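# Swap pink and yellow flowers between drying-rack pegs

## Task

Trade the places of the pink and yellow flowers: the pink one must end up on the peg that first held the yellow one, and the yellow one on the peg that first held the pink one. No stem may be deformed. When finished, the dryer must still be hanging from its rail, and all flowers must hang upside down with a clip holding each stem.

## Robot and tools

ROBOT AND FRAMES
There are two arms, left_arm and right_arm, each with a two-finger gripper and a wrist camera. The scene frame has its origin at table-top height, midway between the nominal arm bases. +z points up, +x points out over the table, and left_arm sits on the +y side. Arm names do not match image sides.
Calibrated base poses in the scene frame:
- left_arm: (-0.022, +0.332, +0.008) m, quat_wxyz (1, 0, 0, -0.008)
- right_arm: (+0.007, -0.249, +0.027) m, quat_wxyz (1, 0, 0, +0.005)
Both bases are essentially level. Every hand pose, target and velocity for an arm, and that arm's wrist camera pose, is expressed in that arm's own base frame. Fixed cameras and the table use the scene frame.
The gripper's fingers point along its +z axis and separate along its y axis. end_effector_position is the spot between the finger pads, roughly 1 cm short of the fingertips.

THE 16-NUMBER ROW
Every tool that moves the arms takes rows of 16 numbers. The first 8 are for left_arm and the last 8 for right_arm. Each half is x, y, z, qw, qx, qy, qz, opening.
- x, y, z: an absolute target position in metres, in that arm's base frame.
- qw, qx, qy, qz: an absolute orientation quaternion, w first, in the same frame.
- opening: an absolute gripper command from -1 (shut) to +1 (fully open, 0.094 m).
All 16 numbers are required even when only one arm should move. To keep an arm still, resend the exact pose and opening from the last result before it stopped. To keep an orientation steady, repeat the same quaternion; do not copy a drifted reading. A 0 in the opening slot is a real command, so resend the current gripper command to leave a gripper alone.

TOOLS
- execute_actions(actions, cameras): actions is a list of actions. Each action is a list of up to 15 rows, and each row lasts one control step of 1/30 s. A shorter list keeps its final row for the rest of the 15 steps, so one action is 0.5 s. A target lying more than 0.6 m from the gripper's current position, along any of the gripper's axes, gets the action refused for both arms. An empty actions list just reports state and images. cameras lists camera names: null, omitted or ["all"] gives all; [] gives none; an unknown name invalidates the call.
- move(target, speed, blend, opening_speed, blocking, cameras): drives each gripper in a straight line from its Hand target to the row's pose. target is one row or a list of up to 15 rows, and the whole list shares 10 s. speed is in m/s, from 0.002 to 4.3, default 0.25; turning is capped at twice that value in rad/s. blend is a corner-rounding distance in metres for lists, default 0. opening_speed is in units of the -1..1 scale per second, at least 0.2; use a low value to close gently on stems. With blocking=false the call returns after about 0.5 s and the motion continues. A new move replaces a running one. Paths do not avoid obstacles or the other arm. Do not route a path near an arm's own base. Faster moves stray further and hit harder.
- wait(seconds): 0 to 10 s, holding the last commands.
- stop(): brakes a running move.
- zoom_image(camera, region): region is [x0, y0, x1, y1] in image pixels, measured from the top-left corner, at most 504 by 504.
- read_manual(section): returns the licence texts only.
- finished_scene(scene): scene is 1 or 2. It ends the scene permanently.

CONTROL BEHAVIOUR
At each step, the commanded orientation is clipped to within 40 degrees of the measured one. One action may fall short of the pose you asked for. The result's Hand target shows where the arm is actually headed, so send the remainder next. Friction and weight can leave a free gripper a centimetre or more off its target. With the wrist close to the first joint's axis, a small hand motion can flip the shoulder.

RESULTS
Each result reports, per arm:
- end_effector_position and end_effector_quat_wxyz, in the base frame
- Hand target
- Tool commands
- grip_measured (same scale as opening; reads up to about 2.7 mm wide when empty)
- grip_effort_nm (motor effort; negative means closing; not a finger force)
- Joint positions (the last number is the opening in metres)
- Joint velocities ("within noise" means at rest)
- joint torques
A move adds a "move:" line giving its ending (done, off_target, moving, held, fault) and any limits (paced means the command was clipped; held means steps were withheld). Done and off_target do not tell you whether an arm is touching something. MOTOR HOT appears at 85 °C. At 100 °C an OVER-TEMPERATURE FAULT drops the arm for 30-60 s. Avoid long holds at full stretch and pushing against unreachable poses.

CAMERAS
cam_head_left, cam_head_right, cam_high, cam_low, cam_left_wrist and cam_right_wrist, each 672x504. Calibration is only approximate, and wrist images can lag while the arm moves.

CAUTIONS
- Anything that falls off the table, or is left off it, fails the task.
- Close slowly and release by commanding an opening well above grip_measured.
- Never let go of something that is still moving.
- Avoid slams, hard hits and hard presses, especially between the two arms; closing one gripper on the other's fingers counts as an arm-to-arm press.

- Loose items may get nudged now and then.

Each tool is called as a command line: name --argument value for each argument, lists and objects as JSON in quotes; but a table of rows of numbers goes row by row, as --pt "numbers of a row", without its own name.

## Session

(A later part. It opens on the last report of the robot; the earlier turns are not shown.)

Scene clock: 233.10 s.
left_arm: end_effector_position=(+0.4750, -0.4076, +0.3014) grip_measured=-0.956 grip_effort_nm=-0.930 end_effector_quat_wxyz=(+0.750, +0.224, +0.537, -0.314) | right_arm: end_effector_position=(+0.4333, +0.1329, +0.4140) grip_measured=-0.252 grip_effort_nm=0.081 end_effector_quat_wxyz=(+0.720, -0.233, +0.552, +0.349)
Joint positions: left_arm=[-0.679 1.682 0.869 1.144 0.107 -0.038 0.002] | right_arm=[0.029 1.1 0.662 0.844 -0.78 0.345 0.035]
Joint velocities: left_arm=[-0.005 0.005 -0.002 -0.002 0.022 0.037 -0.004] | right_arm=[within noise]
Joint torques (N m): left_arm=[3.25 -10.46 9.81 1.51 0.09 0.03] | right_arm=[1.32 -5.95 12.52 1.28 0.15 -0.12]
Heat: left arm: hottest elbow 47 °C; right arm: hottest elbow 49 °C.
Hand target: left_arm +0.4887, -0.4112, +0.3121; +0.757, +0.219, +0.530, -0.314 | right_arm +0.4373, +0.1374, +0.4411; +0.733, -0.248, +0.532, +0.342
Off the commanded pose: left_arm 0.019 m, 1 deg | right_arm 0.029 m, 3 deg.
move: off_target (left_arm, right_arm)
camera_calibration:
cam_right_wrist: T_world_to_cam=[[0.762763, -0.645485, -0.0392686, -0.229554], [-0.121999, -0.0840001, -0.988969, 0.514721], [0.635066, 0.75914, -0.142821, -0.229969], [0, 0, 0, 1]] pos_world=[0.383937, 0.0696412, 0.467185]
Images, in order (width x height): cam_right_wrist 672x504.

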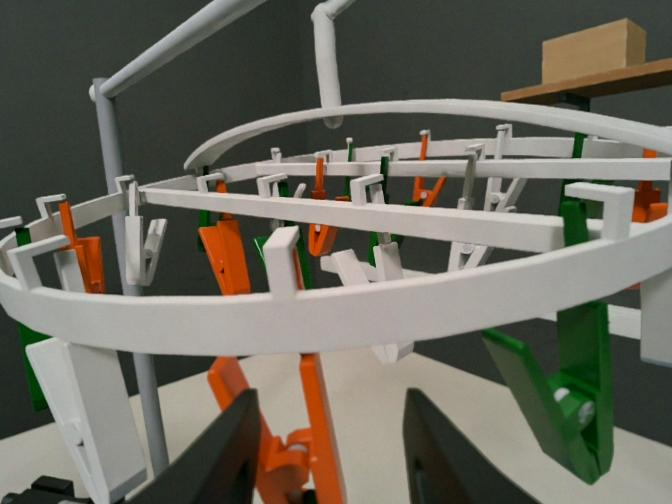

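wait --seconds 1.5

Scene clock: 235.67 s.
left_arm: end_effector_position=(+0.4750, -0.4076, +0.3014) grip_measured=-0.954 grip_effort_nm=-0.882 end_effector_quat_wxyz=(+0.750, +0.224, +0.537, -0.314) | right_arm: end_effector_position=(+0.4333, +0.1329, +0.4140) grip_measured=-0.252 grip_effort_nm=0.085 end_effector_quat_wxyz=(+0.720, -0.233, +0.553, +0.349)
Joint positions: left_arm=[-0.679 1.682 0.869 1.144 0.107 -0.038 0.002] | right_arm=[0.029 1.1 0.662 0.844 -0.78 0.345 0.035]
Joint velocities: within noise
Joint torques (N m): left_arm=[3.25 -10.46 9.81 1.48 0.09 0.03] | right_arm=[1.26 -6.01 12.56 1.28 0.14 -0.13]
Heat: left arm: hottest elbow 47 °C; right arm: hottest elbow 49 °C.
Hand target: left_arm +0.4887, -0.4112, +0.3121; +0.757, +0.219, +0.530, -0.314 | right_arm +0.4374, +0.1374, +0.4411; +0.733, -0.248, +0.533, +0.342
Tool commands: left_gripper/opening=-0.96 right_gripper/opening=-0.25
Off the commanded pose: left_arm 0.019 m, 1 deg | right_arm 0.029 m, 3 deg.
wait: 1.50 s; at rest from the start
camera_calibration:
cam_left_wrist: T_world_to_cam=[[-0.705446, -0.708691, -0.0101886, 0.0492626], [-0.0672222, 0.0812109, -0.994427, 0.403444], [0.705569, -0.700829, -0.10493, -0.498714], [0, 0, 0, 1]] pos_world=[0.413749, -0.347365, 0.349368]
cam_right_wrist: T_world_to_cam=[[0.762774, -0.645457, -0.0395152, -0.229449], [-0.122376, -0.0840773, -0.988916, 0.514747], [0.634981, 0.759155, -0.143121, -0.229811], [0, 0, 0, 1]] pos_world=[0.383937, 0.0696413, 0.467085]

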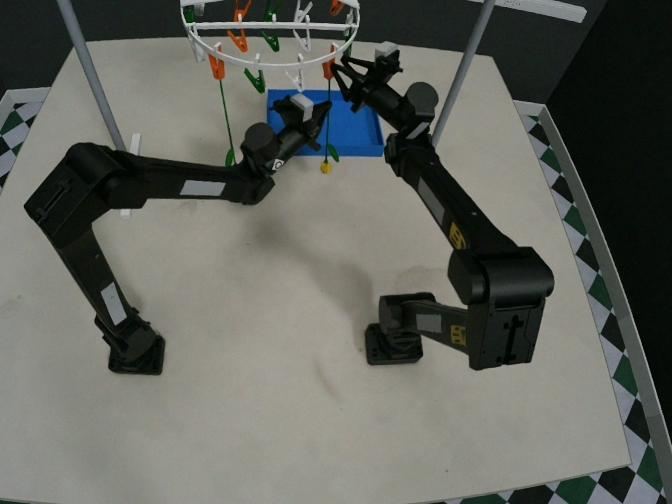

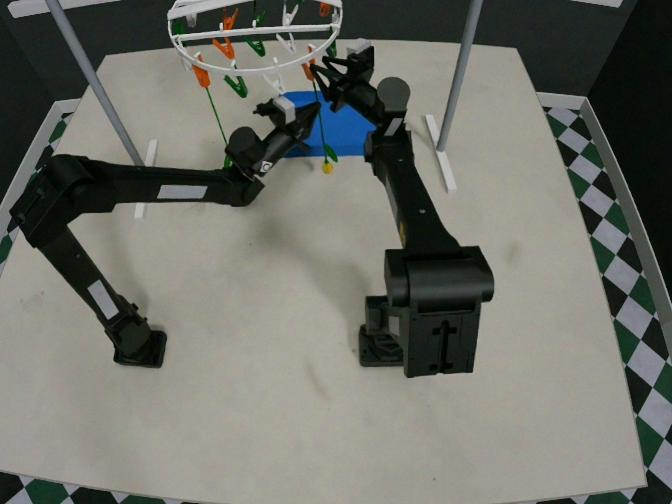

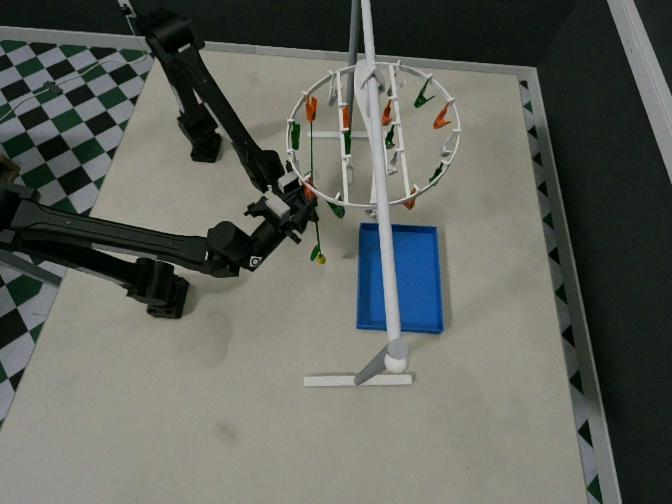

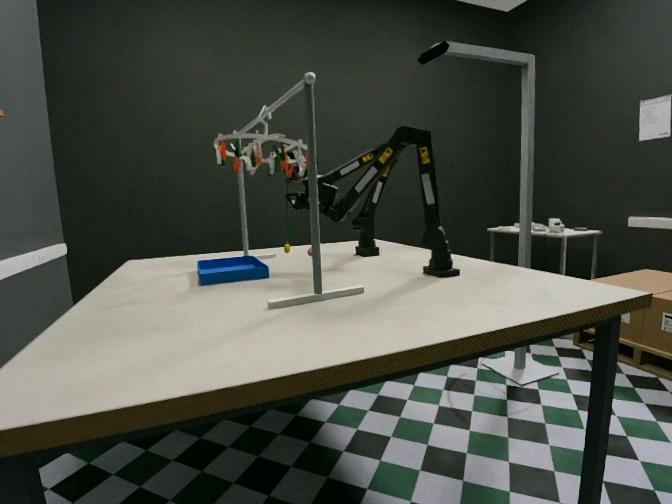

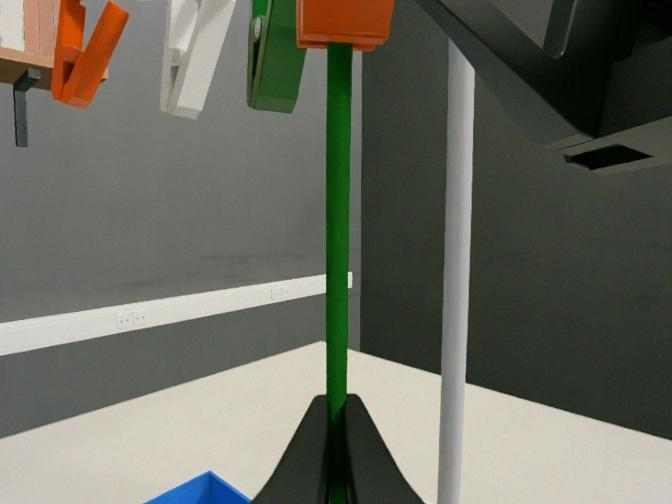

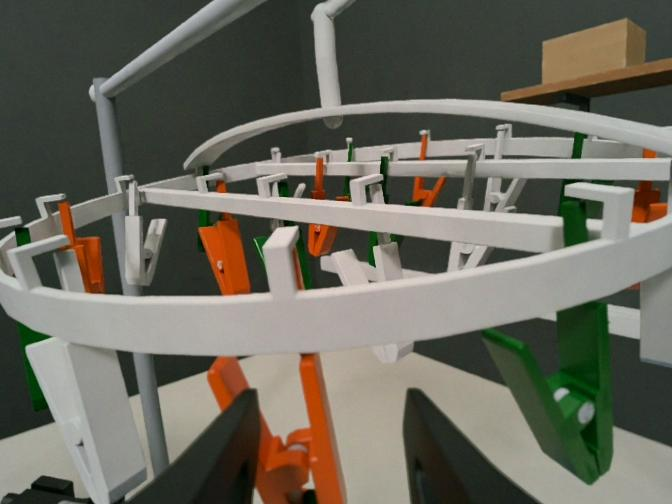

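move --target '[0.4895,-0.412,0.312,0.7568,0.2195,0.5299,-0.3135,-0.96,0.4,0.093,0.4295,0.7332,-0.2484,0.5327,0.3419,0.2]' --speed 0.08 --cameras '["cam_left_wrist","cam_right_wrist"]'

zoom_image --camera "cam_right_wrist" --region '[230, 200, 430, 400]'

Scene clock: 239.40 s.
left_arm: end_effector_position=(+0.4750, -0.4076, +0.3014) grip_measured=-0.955 grip_effort_nm=-0.901 end_effector_quat_wxyz=(+0.750, +0.224, +0.537, -0.314) | right_arm: end_effector_position=(+0.4028, +0.0965, +0.4327) grip_measured=+0.199 grip_effort_nm=0.076 end_effector_quat_wxyz=(+0.734, -0.254, +0.531, +0.339)
Joint positions: left_arm=[-0.679 1.682 0.869 1.144 0.107 -0.038 0.002] | right_arm=[-0.097 1.023 0.631 0.915 -0.908 0.413 0.056]
Joint velocities: within noise
Joint torques (N m): left_arm=[3.25 -10.46 9.81 1.48 0.09 0.03] | right_arm=[-0.03 -5.25 7.42 1.94 0.18 0.18]
Heat: left arm: hottest elbow 48 °C; right arm: hottest elbow 49 °C.
Hand target: left_arm +0.4887, -0.4112, +0.3121; +0.757, +0.219, +0.530, -0.314 | right_arm +0.4000, +0.0932, +0.4296; +0.733, -0.249, +0.533, +0.342
Off the commanded pose: left_arm 0.019 m, 1 deg | right_arm 0.006 m, 1 deg.
move: off_target (left_arm)
camera_calibration:
cam_left_wrist: T_world_to_cam=[[-0.705446, -0.708691, -0.0101886, 0.0492626], [-0.0672222, 0.0812109, -0.994427, 0.403444], [0.705569, -0.700829, -0.10493, -0.498714], [0, 0, 0, 1]] pos_world=[0.413749, -0.347365, 0.349368]
cam_right_wrist: T_world_to_cam=[[0.769078, -0.638754, 0.0226275, -0.258977], [-0.0569882, -0.103791, -0.992965, 0.503868], [0.636609, 0.762378, -0.116224, -0.192796], [0, 0, 0, 1]] pos_world=[0.350624, 0.0338576, 0.483776]
Images, in order (width x height): cam_left_wrist 672x504, cam_right_wrist 672x504.

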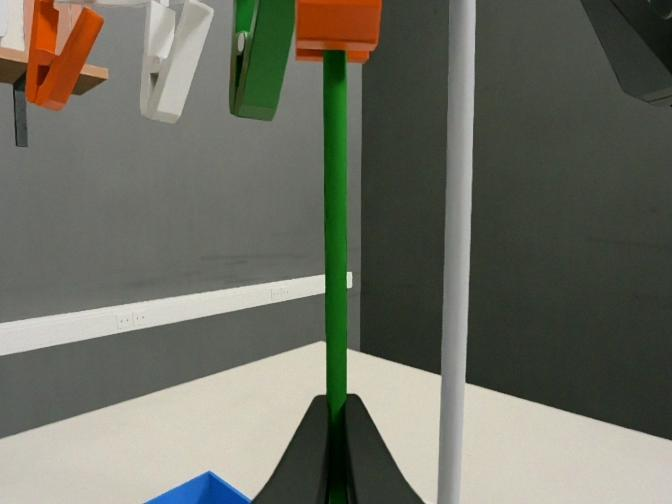

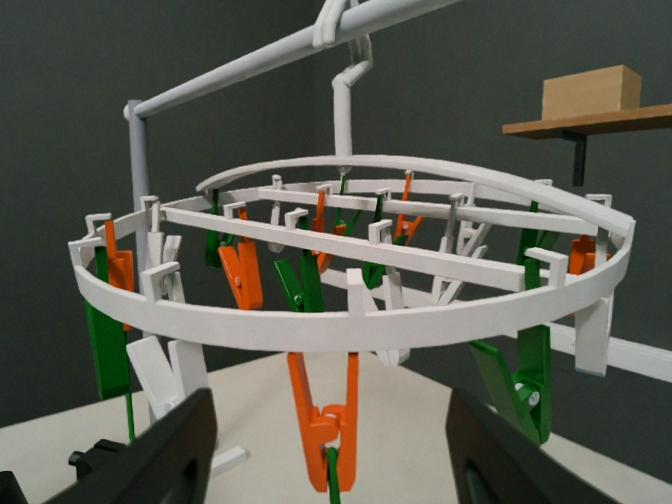

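Scaled by 2.520 from the camera's 672x504 image, which has a finer 960x720 frame.

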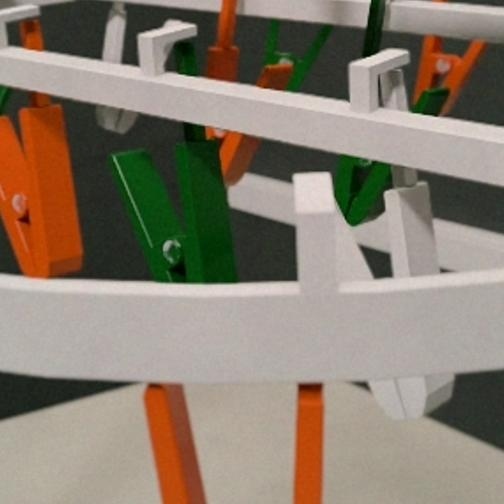

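move --pt "0.4895 -0.412 0.312 0.7568 0.2195 0.5299 -0.3135 -0.96 0.39 0.09 0.385 0.7332 -0.2484 0.5327 0.3419 0.2" --pt "0.4895 -0.412 0.312 0.7568 0.2195 0.5299 -0.3135 -0.96 0.408 0.115 0.423 0.7332 -0.2484 0.5327 0.3419 0.2" --speed 0.1 --cameras '["cam_left_wrist","cam_right_wrist"]'

Scene clock: 247.27 s.
left_arm: end_effector_position=(+0.4750, -0.4076, +0.3014) grip_measured=-0.957 grip_effort_nm=-0.945 end_effector_quat_wxyz=(+0.750, +0.224, +0.537, -0.314) | right_arm: end_effector_position=(+0.4030, +0.1109, +0.3948) grip_measured=+0.199 grip_effort_nm=0.066 end_effector_quat_wxyz=(+0.719, -0.232, +0.553, +0.352)
Joint positions: left_arm=[-0.679 1.682 0.869 1.144 0.107 -0.038 0.002] | right_arm=[-0.044 1.039 0.56 0.915 -0.847 0.394 0.056]
Joint velocities: within noise
Joint torques (N m): left_arm=[3.25 -10.46 9.81 1.51 0.09 0.03] | right_arm=[1.38 -4.89 12.19 1.18 0.29 -0.12]
Heat: left arm: hottest elbow 48 °C; right arm: hottest elbow 47 °C.
Hand target: left_arm +0.4887, -0.4112, +0.3121; +0.757, +0.219, +0.530, -0.314 | right_arm +0.4064, +0.1145, +0.4225; +0.733, -0.248, +0.533, +0.342
Off the commanded pose: left_arm 0.019 m, 1 deg | right_arm 0.029 m, 4 deg.
move: off_target (left_arm, right_arm)
camera_calibration:
cam_left_wrist: T_world_to_cam=[[-0.705446, -0.708691, -0.0101886, 0.0492626], [-0.0672222, 0.0812109, -0.994427, 0.403444], [0.705569, -0.700829, -0.10493, -0.498714], [0, 0, 0, 1]] pos_world=[0.413749, -0.347365, 0.349368]
cam_right_wrist: T_world_to_cam=[[0.764539, -0.642993, -0.0451632, -0.220078], [-0.12656, -0.0810431, -0.988643, 0.491547], [0.63203, 0.761572, -0.143338, -0.19567], [0, 0, 0, 1]] pos_world=[0.354138, 0.0473447, 0.447978]
Images, in order (width x height): cam_left_wrist 672x504, cam_right_wrist 672x504.

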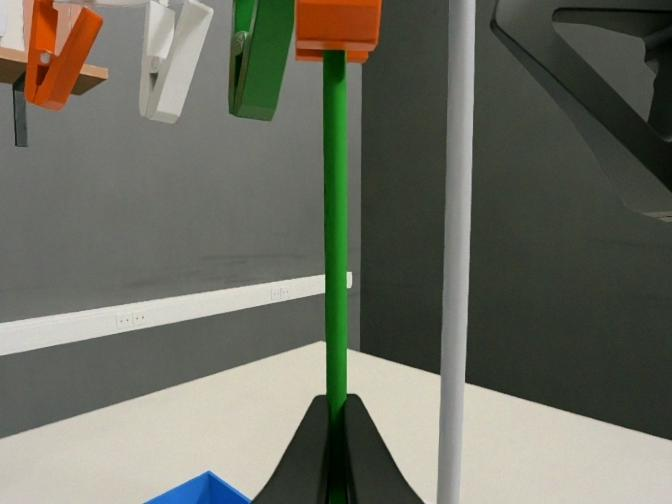

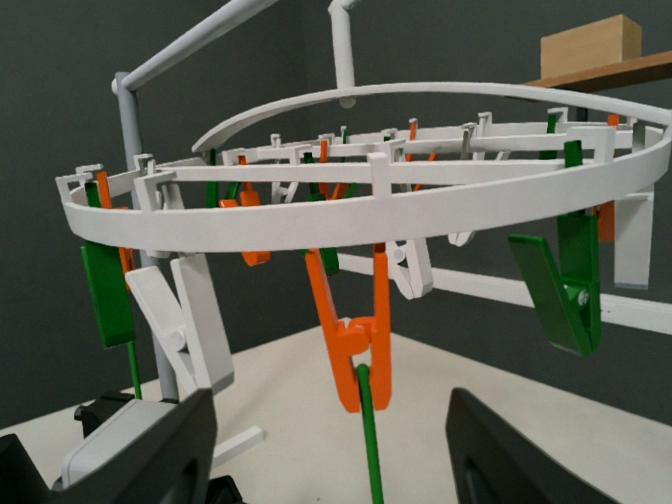

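move --target '[0.4895,-0.412,0.312,0.7568,0.2195,0.5299,-0.3135,-0.96,0.43,0.134,0.4315,0.7332,-0.2484,0.5327,0.3419,0.2]' --speed 0.08 --cameras '["cam_right_wrist"]'

Scene clock: 257.03 s.
left_arm: end_effector_position=(+0.4750, -0.4076, +0.3014) grip_measured=-0.953 grip_effort_nm=-0.779 end_effector_quat_wxyz=(+0.750, +0.224, +0.537, -0.314) | right_arm: end_effector_position=(+0.4213, +0.1294, +0.4065) grip_measured=+0.199 grip_effort_nm=0.076 end_effector_quat_wxyz=(+0.721, -0.235, +0.550, +0.350)
Joint positions: left_arm=[-0.679 1.682 0.869 1.144 0.107 -0.038 0.002] | right_arm=[0.017 1.078 0.621 0.875 -0.793 0.353 0.056]
Joint velocities: within noise
Joint torques (N m): left_arm=[3.19 -10.46 9.83 1.5 0.09 0.03] | right_arm=[1.38 -4.84 12.57 1.2 0.26 -0.12]
Heat: left arm: hottest elbow 48 °C; right arm: hottest elbow 49 °C.
Hand target: left_arm +0.4887, -0.4112, +0.3121; +0.757, +0.219, +0.530, -0.314 | right_arm +0.4284, +0.1336, +0.4310; +0.733, -0.248, +0.533, +0.342
Off the commanded pose: left_arm 0.019 m, 1 deg | right_arm 0.027 m, 3 deg.
move: off_target (left_arm, right_arm)
camera_calibration:
cam_right_wrist: T_world_to_cam=[[0.765063, -0.642989, -0.0352707, -0.225812], [-0.116264, -0.0840507, -0.989656, 0.503324], [0.633373, 0.761249, -0.139061, -0.221919], [0, 0, 0, 1]] pos_world=[0.371836, 0.0660455, 0.459292]
Images, in order (width x height): cam_right_wrist 672x504.

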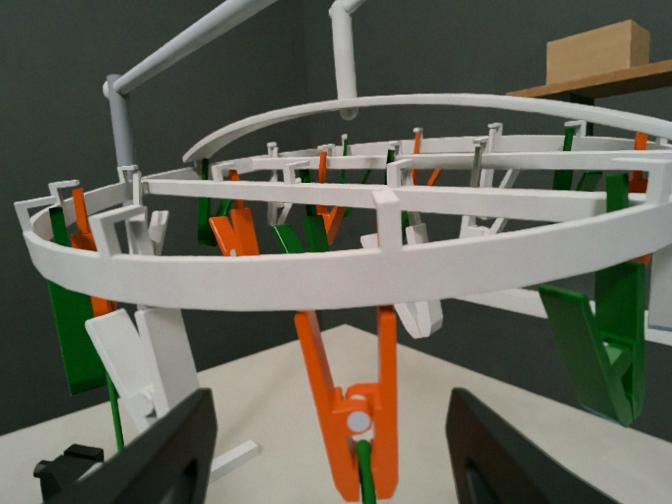

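move --target '[0.4895,-0.412,0.312,0.7568,0.2195,0.5299,-0.3135,-0.96,0.4575,0.1525,0.439,0.7332,-0.2484,0.5327,0.3419,0.2]' --speed 0.06 --cameras '["cam_right_wrist"]'

zoom_image --camera "cam_right_wrist" --region '[180, 280, 480, 504]'

Scene clock: 262.67 s.
left_arm: end_effector_position=(+0.4750, -0.4076, +0.3014) grip_measured=-0.960 grip_effort_nm=-0.618 end_effector_quat_wxyz=(+0.750, +0.224, +0.537, -0.314) | right_arm: end_effector_position=(+0.4482, +0.1471, +0.4156) grip_measured=+0.199 grip_effort_nm=0.066 end_effector_quat_wxyz=(+0.722, -0.236, +0.549, +0.349)
Joint positions: left_arm=[-0.679 1.682 0.869 1.144 0.107 -0.038 0.002] | right_arm=[0.068 1.149 0.699 0.849 -0.748 0.323 0.056]
Joint velocities: left_arm=[-0.024 0.005 0.007 0.007 -0.051 0.037 0.009] | right_arm=[within noise]
Joint torques (N m): left_arm=[3.31 -10.52 9.81 1.5 0.1 0.03] | right_arm=[1.49 -5.89 12.6 1.25 0.26 -0.13]
Heat: left arm: hottest elbow 48 °C; right arm: hottest elbow 49 °C.
Hand target: left_arm +0.4887, -0.4112, +0.3121; +0.757, +0.219, +0.530, -0.314 | right_arm +0.4559, +0.1520, +0.4385; +0.733, -0.248, +0.533, +0.342
Off the commanded pose: left_arm 0.019 m, 1 deg | right_arm 0.026 m, 3 deg.
move: off_target (left_arm, right_arm)
camera_calibration:
cam_right_wrist: T_world_to_cam=[[0.76524, -0.642972, -0.0315371, -0.236369], [-0.112806, -0.0857029, -0.989914, 0.515828], [0.633785, 0.761079, -0.138114, -0.25177], [0, 0, 0, 1]] pos_world=[0.398636, 0.083846, 0.468397]
Images, in order (width x height): cam_right_wrist 672x504.

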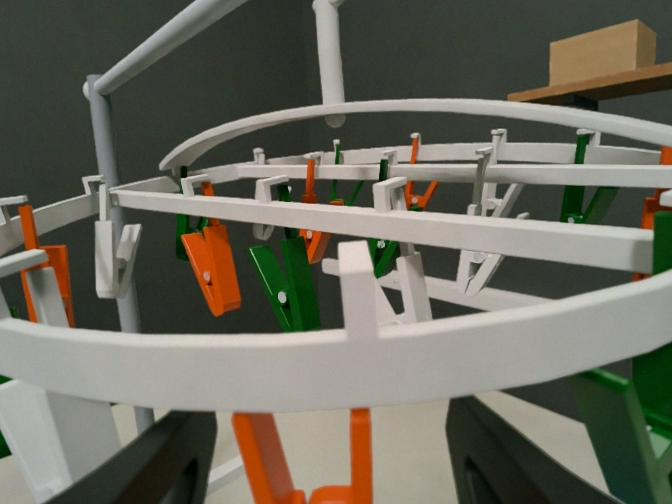

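Scaled by 1.680 from the camera's 672x504 image, which has a finer 960x720 frame.

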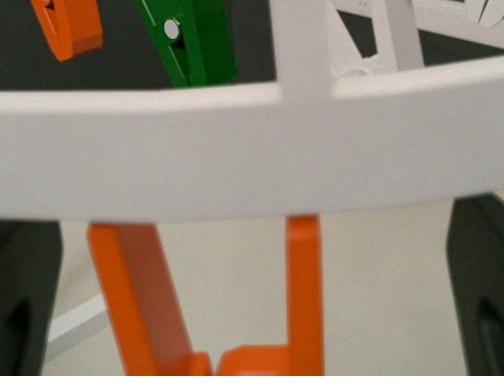

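move --target '[0.4895,-0.412,0.312,0.7568,0.2195,0.5299,-0.3135,-0.96,0.4515,0.1575,0.439,0.7332,-0.2484,0.5327,0.3419,0.2]' --speed 0.06 --cameras '["cam_right_wrist"]'

Scene clock: 267.00 s.
left_arm: end_effector_position=(+0.4750, -0.4076, +0.3014) grip_measured=-0.953 grip_effort_nm=-0.882 end_effector_quat_wxyz=(+0.750, +0.224, +0.537, -0.314) | right_arm: end_effector_position=(+0.4485, +0.1525, +0.4141) grip_measured=+0.199 grip_effort_nm=0.066 end_effector_quat_wxyz=(+0.720, -0.236, +0.551, +0.349)
Joint positions: left_arm=[-0.679 1.682 0.869 1.144 0.107 -0.038 0.002] | right_arm=[0.083 1.149 0.699 0.838 -0.733 0.315 0.056]
Joint velocities: within noise
Joint torques (N m): left_arm=[3.25 -10.46 9.8 1.5 0.09 0.03] | right_arm=[1.26 -7.65 11.77 1.28 0.23 -0.13]
Heat: left arm: hottest elbow 49 °C; right arm: hottest elbow 49 °C.
Hand target: left_arm +0.4887, -0.4112, +0.3121; +0.757, +0.219, +0.530, -0.314 | right_arm +0.4503, +0.1570, +0.4386; +0.733, -0.248, +0.533, +0.342
Off the commanded pose: left_arm 0.019 m, 1 deg | right_arm 0.026 m, 3 deg.
move: off_target (left_arm, right_arm)
camera_calibration:
cam_right_wrist: T_world_to_cam=[[0.764908, -0.643166, -0.0354041, -0.231439], [-0.118569, -0.0865625, -0.989165, 0.517191], [0.633133, 0.760819, -0.142472, -0.254108], [0, 0, 0, 1]] pos_world=[0.399237, 0.0892458, 0.46719]
Images, in order (width x height): cam_right_wrist 672x504.

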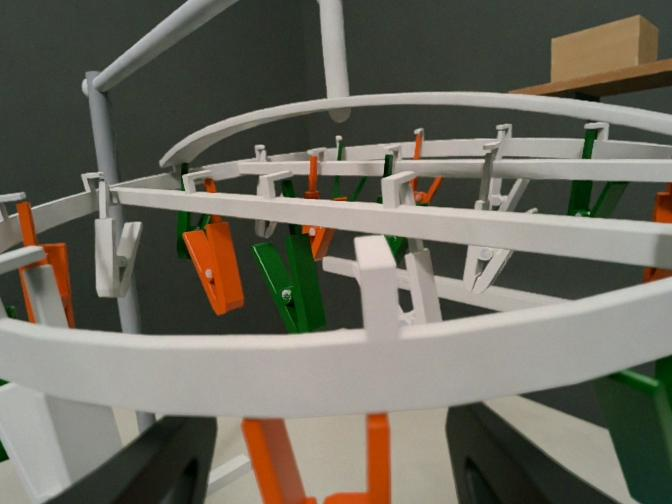

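move --target '[0.4895,-0.412,0.312,0.7568,0.2195,0.5299,-0.3135,-0.96,0.4515,0.1575,0.434,0.7332,-0.2484,0.5327,0.3419,-0.3]' --opening_speed 0.3 --cameras '["cam_right_wrist"]'

zoom_image --camera "cam_right_wrist" --region '[180, 280, 480, 504]'

Scene clock: 272.30 s.
left_arm: end_effector_position=(+0.4750, -0.4076, +0.3014) grip_measured=-0.958 grip_effort_nm=-0.965 end_effector_quat_wxyz=(+0.750, +0.224, +0.537, -0.314) | right_arm: end_effector_position=(+0.4485, +0.1526, +0.4139) grip_measured=-0.298 grip_effort_nm=-0.085 end_effector_quat_wxyz=(+0.720, -0.236, +0.551, +0.349)
Joint positions: left_arm=[-0.679 1.682 0.869 1.144 0.107 -0.038 0.002] | right_arm=[0.084 1.149 0.699 0.837 -0.733 0.313 0.033]
Joint velocities: within noise
Joint torques (N m): left_arm=[3.25 -10.46 9.81 1.51 0.09 0.03] | right_arm=[1.26 -7 11.18 1.98 0.22 -0.12]
Heat: left arm: hottest elbow 49 °C; right arm: hottest elbow 49 °C.
Hand target: left_arm +0.4887, -0.4112, +0.3121; +0.757, +0.219, +0.530, -0.314 | right_arm +0.4507, +0.1572, +0.4336; +0.733, -0.248, +0.533, +0.342
Off the commanded pose: left_arm 0.019 m, 1 deg | right_arm 0.021 m, 3 deg.
move: off_target (left_arm, right_arm)
camera_calibration:
cam_right_wrist: T_world_to_cam=[[0.764629, -0.643541, -0.0345887, -0.23155], [-0.118314, -0.0874132, -0.989121, 0.517063], [0.633517, 0.760404, -0.142979, -0.254154], [0, 0, 0, 1]] pos_world=[0.399237, 0.0894454, 0.467091]
Images, in order (width x height): cam_right_wrist 672x504.

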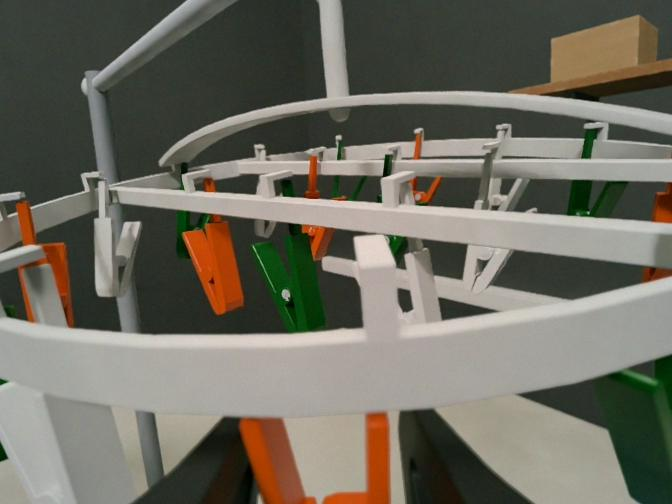

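Scaled by 1.680 from the camera's 672x504 image, which has a finer 960x720 frame.

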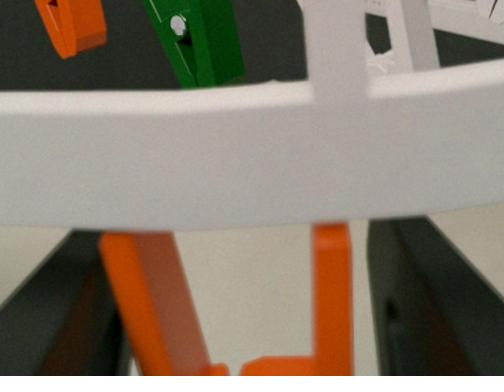

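move --target '[0.4895,-0.412,0.312,0.7568,0.2195,0.5299,-0.3135,-0.96,0.4515,0.1575,0.434,0.7332,-0.2484,0.5327,0.3419,-0.5]' --opening_speed 0.2 --cameras '["cam_right_wrist","cam_left_wrist"]'

zoom_image --camera "cam_right_wrist" --region '[180, 280, 480, 504]'

Scene clock: 275.77 s.
left_arm: end_effector_position=(+0.4750, -0.4076, +0.3011) grip_measured=-0.954 grip_effort_nm=-0.901 end_effector_quat_wxyz=(+0.750, +0.224, +0.537, -0.314) | right_arm: end_effector_position=(+0.4486, +0.1526, +0.4139) grip_measured=-0.495 grip_effort_nm=-0.217 end_effector_quat_wxyz=(+0.721, -0.236, +0.551, +0.348)
Joint positions: left_arm=[-0.679 1.682 0.869 1.144 0.107 -0.038 0.002] | right_arm=[0.084 1.149 0.699 0.837 -0.733 0.312 0.024]
Joint velocities: within noise
Joint torques (N m): left_arm=[3.25 -10.52 9.8 1.5 0.1 0.03] | right_arm=[1.2 -6.95 11.14 1.94 0.23 -0.11]
Heat: left arm: hottest elbow 49 °C; right arm: hottest elbow 48 °C.
Hand target: left_arm +0.4887, -0.4112, +0.3121; +0.757, +0.219, +0.530, -0.314 | right_arm +0.4507, +0.1572, +0.4336; +0.733, -0.248, +0.533, +0.342
Off the commanded pose: left_arm 0.019 m, 1 deg | right_arm 0.021 m, 3 deg.
move: off_target (left_arm, right_arm)
camera_calibration:
cam_left_wrist: T_world_to_cam=[[-0.705444, -0.708693, -0.010119, 0.0491639], [-0.0675524, 0.0814409, -0.994386, 0.403456], [0.705539, -0.7008, -0.105326, -0.498643], [0, 0, 0, 1]] pos_world=[0.413749, -0.347465, 0.349169]
cam_right_wrist: T_world_to_cam=[[0.764193, -0.64413, -0.0332503, -0.231872], [-0.11731, -0.0881137, -0.989179, 0.516741], [0.63423, 0.759824, -0.142898, -0.254359], [0, 0, 0, 1]] pos_world=[0.399136, 0.0894446, 0.467092]
Images, in order (width x height): cam_left_wrist 672x504, cam_right_wrist 672x504.

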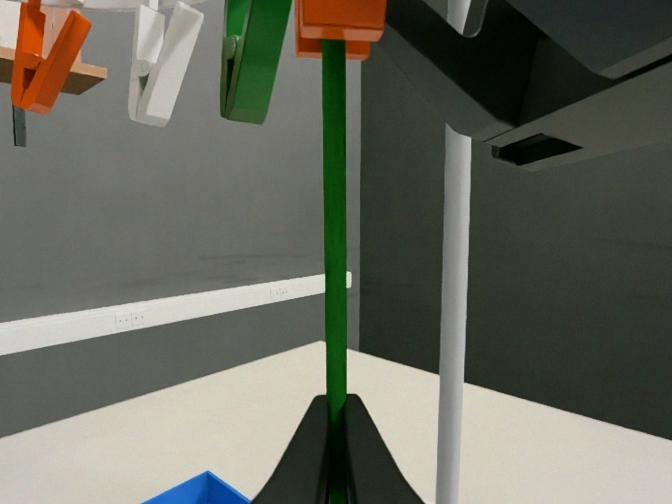

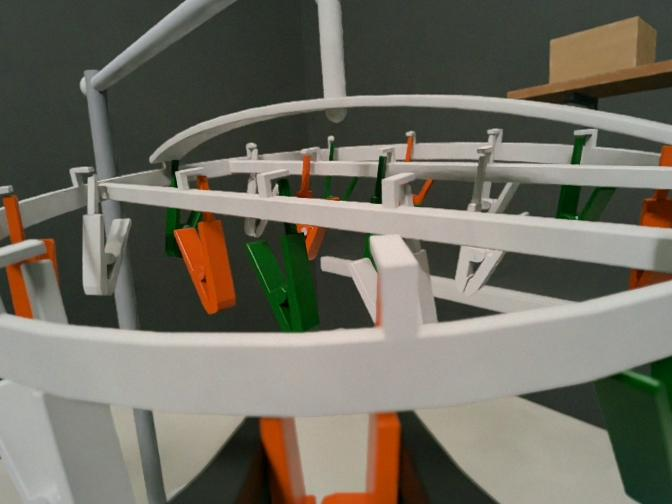

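Scaled by 1.680 from the camera's 672x504 image, which has a finer 960x720 frame.

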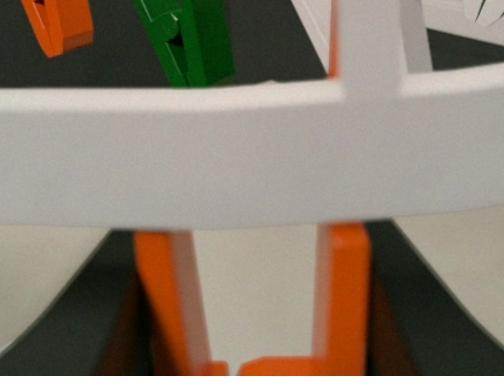

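move --target '[0.4895,-0.412,0.312,0.7568,0.2195,0.5299,-0.3135,-0.96,0.4515,0.1575,0.434,0.7332,-0.2484,0.5327,0.3419,-0.66]' --opening_speed 0.2 --cameras '["cam_right_wrist","cam_left_wrist"]'

zoom_image --camera "cam_left_wrist" --region '[230, 0, 430, 120]'

Scene clock: 278.60 s.
left_arm: end_effector_position=(+0.4750, -0.4076, +0.3011) grip_measured=-0.953 grip_effort_nm=-0.833 end_effector_quat_wxyz=(+0.750, +0.224, +0.537, -0.314) | right_arm: end_effector_position=(+0.4486, +0.1525, +0.4140) grip_measured=-0.576 grip_effort_nm=-1.023 end_effector_quat_wxyz=(+0.721, -0.236, +0.551, +0.348)
Joint positions: left_arm=[-0.679 1.682 0.869 1.144 0.107 -0.038 0.002] | right_arm=[0.084 1.149 0.699 0.837 -0.732 0.312 0.02]
Joint velocities: within noise
Joint torques (N m): left_arm=[3.25 -10.46 9.8 1.51 0.09 0.03] | right_arm=[1.38 -6.65 11.15 1.89 0.2 -0.1]
Heat: left arm: hottest elbow 49 °C; right arm: hottest elbow 48 °C.
Hand target: left_arm +0.4887, -0.4112, +0.3121; +0.757, +0.219, +0.530, -0.314 | right_arm +0.4507, +0.1572, +0.4336; +0.733, -0.248, +0.533, +0.342
Off the commanded pose: left_arm 0.019 m, 1 deg | right_arm 0.021 m, 3 deg.
move: off_target (left_arm, right_arm)
camera_calibration:
cam_left_wrist: T_world_to_cam=[[-0.705444, -0.708693, -0.010119, 0.0491639], [-0.0675524, 0.0814409, -0.994386, 0.403456], [0.705539, -0.7008, -0.105326, -0.498643], [0, 0, 0, 1]] pos_world=[0.413749, -0.347465, 0.349169]
cam_right_wrist: T_world_to_cam=[[0.763944, -0.644417, -0.0334014, -0.231677], [-0.11739, -0.0878916, -0.989189, 0.516758], [0.634515, 0.759606, -0.142792, -0.254503], [0, 0, 0, 1]] pos_world=[0.399136, 0.089444, 0.467092]
Images, in order (width x height): cam_left_wrist 672x504, cam_right_wrist 672x504.

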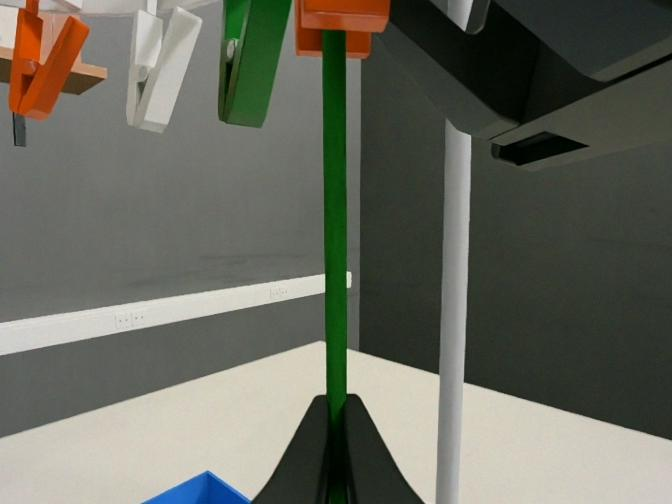

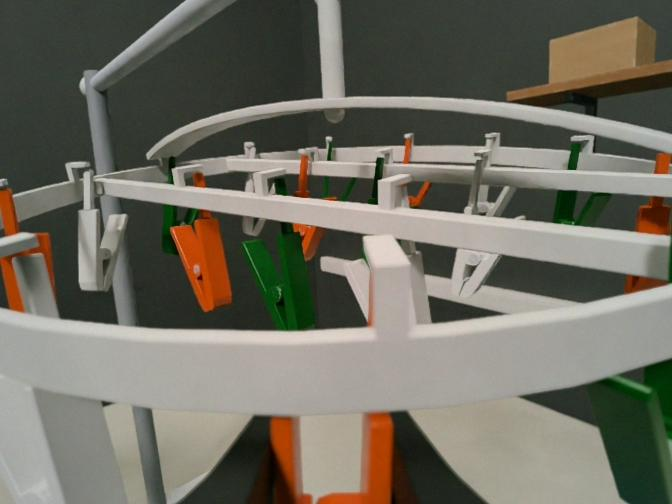

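Scaled by 2.520 from the camera's 672x504 image, which has a finer 960x720 frame.

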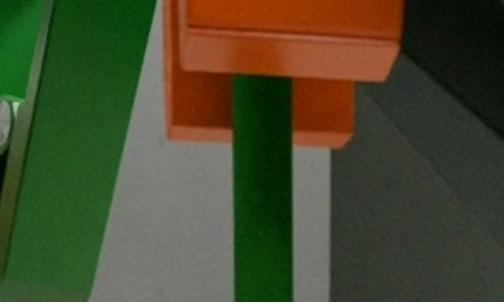

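move --target '[0.4885,-0.411,0.265,0.7568,0.2195,0.5299,-0.3135,-0.96,0.4515,0.1575,0.434,0.7332,-0.2484,0.5327,0.3419,-0.66]' --speed 0.06 --cameras '["cam_right_wrist","cam_left_wrist"]'

zoom_image --camera "cam_left_wrist" --region '[230, 0, 430, 120]'

Scene clock: 282.63 s.
left_arm: end_effector_position=(+0.4812, -0.4126, +0.2606) grip_measured=-0.955 grip_effort_nm=-0.901 end_effector_quat_wxyz=(+0.749, +0.225, +0.539, -0.314) | right_arm: end_effector_position=(+0.4488, +0.1524, +0.4140) grip_measured=-0.576 grip_effort_nm=-1.043 end_effector_quat_wxyz=(+0.721, -0.236, +0.551, +0.348)
Joint positions: left_arm=[-0.679 1.787 0.869 1.245 0.107 -0.038 0.002] | right_arm=[0.084 1.149 0.699 0.837 -0.731 0.311 0.02]
Joint velocities: within noise
Joint torques (N m): left_arm=[3.31 -11.34 7.19 2.7 0.1 0.03] | right_arm=[1.2 -7 11.19 1.98 0.17 -0.11]
Heat: left arm: hottest elbow 49 °C; right arm: hottest elbow 48 °C.
Hand target: left_arm +0.4883, -0.4108, +0.2649; +0.757, +0.220, +0.530, -0.313 | right_arm +0.4507, +0.1572, +0.4336; +0.733, -0.248, +0.533, +0.342
Off the commanded pose: left_arm 0.009 m, 1 deg | right_arm 0.021 m, 3 deg.
move: off_target (right_arm)
camera_calibration:
cam_left_wrist: T_world_to_cam=[[-0.705445, -0.7087, -0.00963623, 0.0494357], [-0.0710815, 0.0842692, -0.993904, 0.366662], [0.705192, -0.70046, -0.109823, -0.509237], [0, 0, 0, 1]] pos_world=[0.420047, -0.352563, 0.308977]
cam_right_wrist: T_world_to_cam=[[0.763223, -0.645278, -0.0332784, -0.231511], [-0.117202, -0.0876076, -0.989236, 0.516683], [0.635417, 0.758908, -0.142492, -0.254927], [0, 0, 0, 1]] pos_world=[0.399236, 0.0893425, 0.467092]
Images, in order (width x height): cam_left_wrist 672x504, cam_right_wrist 672x504.

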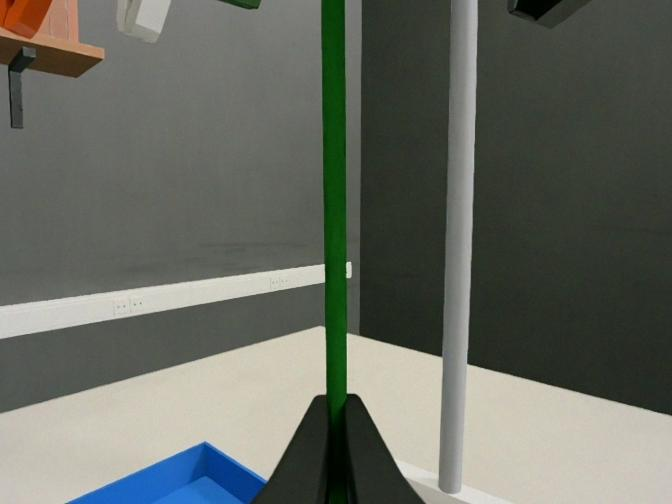

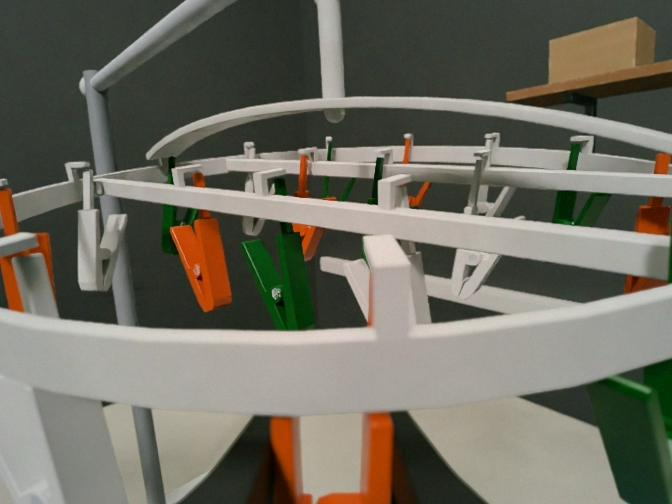

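Scaled by 2.520 from the camera's 672x504 image, which has a finer 960x720 frame.

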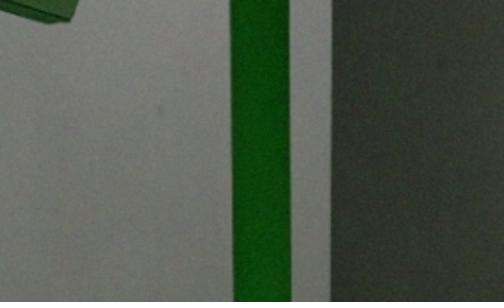

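move --target '[0.4185,-0.341,0.29,0.7568,0.2195,0.5299,-0.3135,-0.96,0.4515,0.1575,0.434,0.7332,-0.2484,0.5327,0.3419,-0.66]' --speed 0.08

Scene clock: 285.63 s.
left_arm: end_effector_position=(+0.4183, -0.3473, +0.2780) grip_measured=-0.960 grip_effort_nm=-0.613 end_effector_quat_wxyz=(+0.749, +0.227, +0.540, -0.310) | right_arm: end_effector_position=(+0.4488, +0.1524, +0.4140) grip_measured=-0.576 grip_effort_nm=-1.028 end_effector_quat_wxyz=(+0.721, -0.236, +0.551, +0.348)
Joint positions: left_arm=[-0.65 1.562 0.62 1.264 0.134 -0.039 0.002] | right_arm=[0.084 1.149 0.699 0.837 -0.731 0.311 0.02]
Joint velocities: within noise
Joint torques (N m): left_arm=[3.31 -10.4 5.67 2.45 0.11 -0.09] | right_arm=[1.38 -6.95 11.1 1.95 0.16 -0.11]
Heat: left arm: hottest elbow 48 °C; right arm: hottest elbow 48 °C.
Hand target: left_arm +0.4185, -0.3411, +0.2900; +0.757, +0.220, +0.530, -0.313 | right_arm +0.4507, +0.1572, +0.4336; +0.733, -0.248, +0.533, +0.342
Off the commanded pose: left_arm 0.014 m, 2 deg | right_arm 0.021 m, 3 deg.
move: off_target (left_arm, right_arm)
camera_calibration:
cam_left_wrist: T_world_to_cam=[[-0.703449, -0.710558, -0.0163423, 0.0518916], [-0.0702955, 0.092436, -0.993234, 0.37637], [0.707261, -0.697541, -0.114973, -0.415668], [0, 0, 0, 1]] pos_world=[0.356946, -0.287864, 0.326881]
cam_right_wrist: T_world_to_cam=[[0.763223, -0.645278, -0.0332784, -0.231511], [-0.117202, -0.0876076, -0.989236, 0.516683], [0.635417, 0.758908, -0.142492, -0.254927], [0, 0, 0, 1]] pos_world=[0.399236, 0.0893425, 0.467092]

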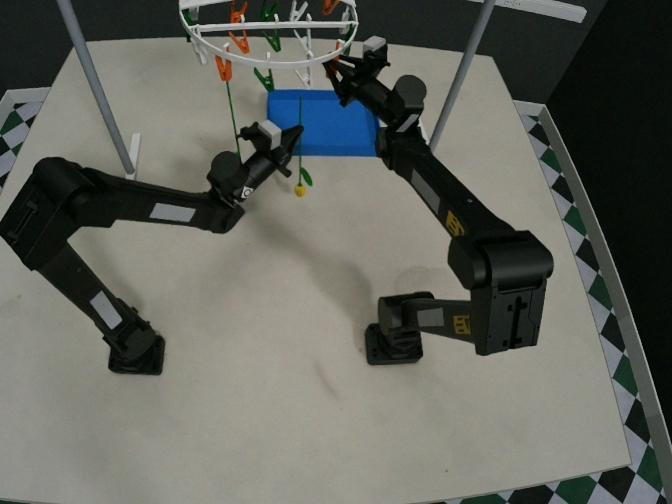

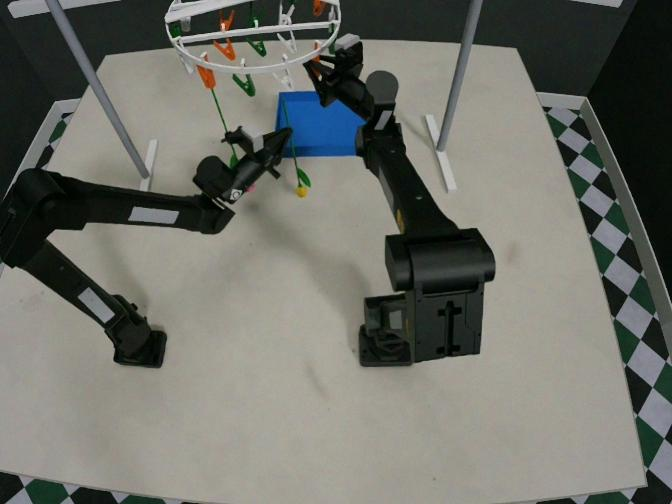

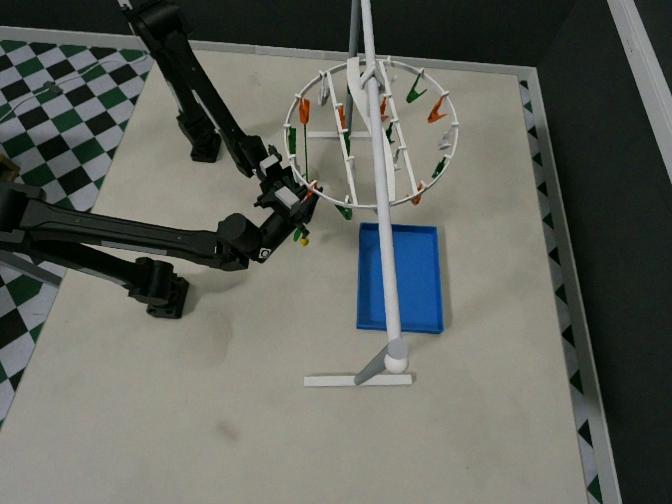

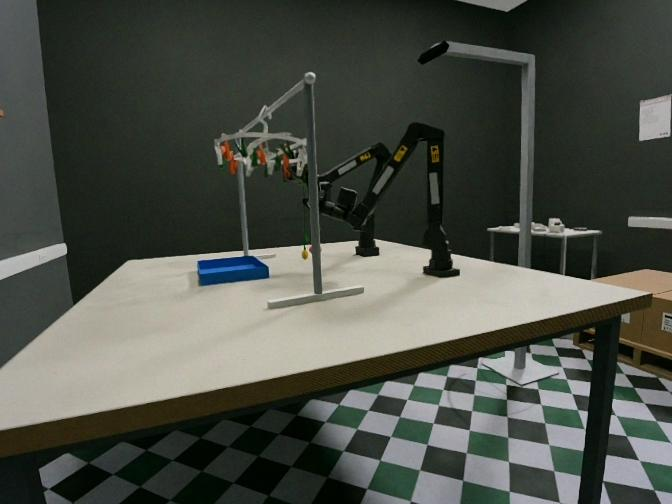

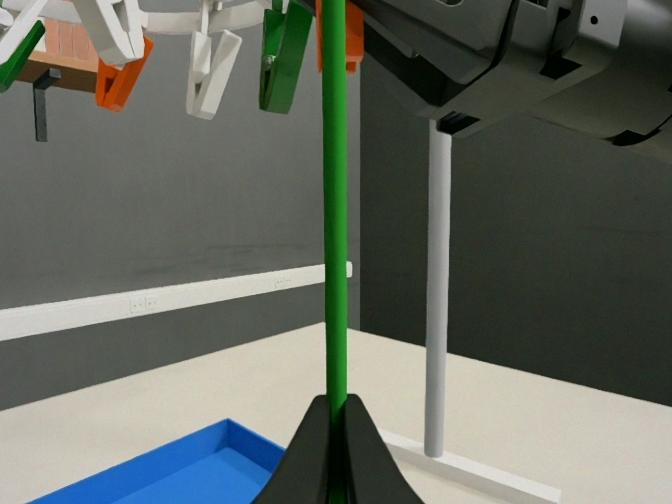

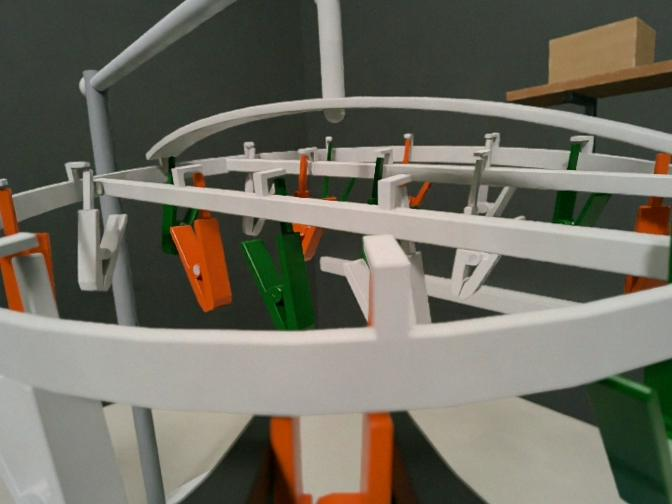

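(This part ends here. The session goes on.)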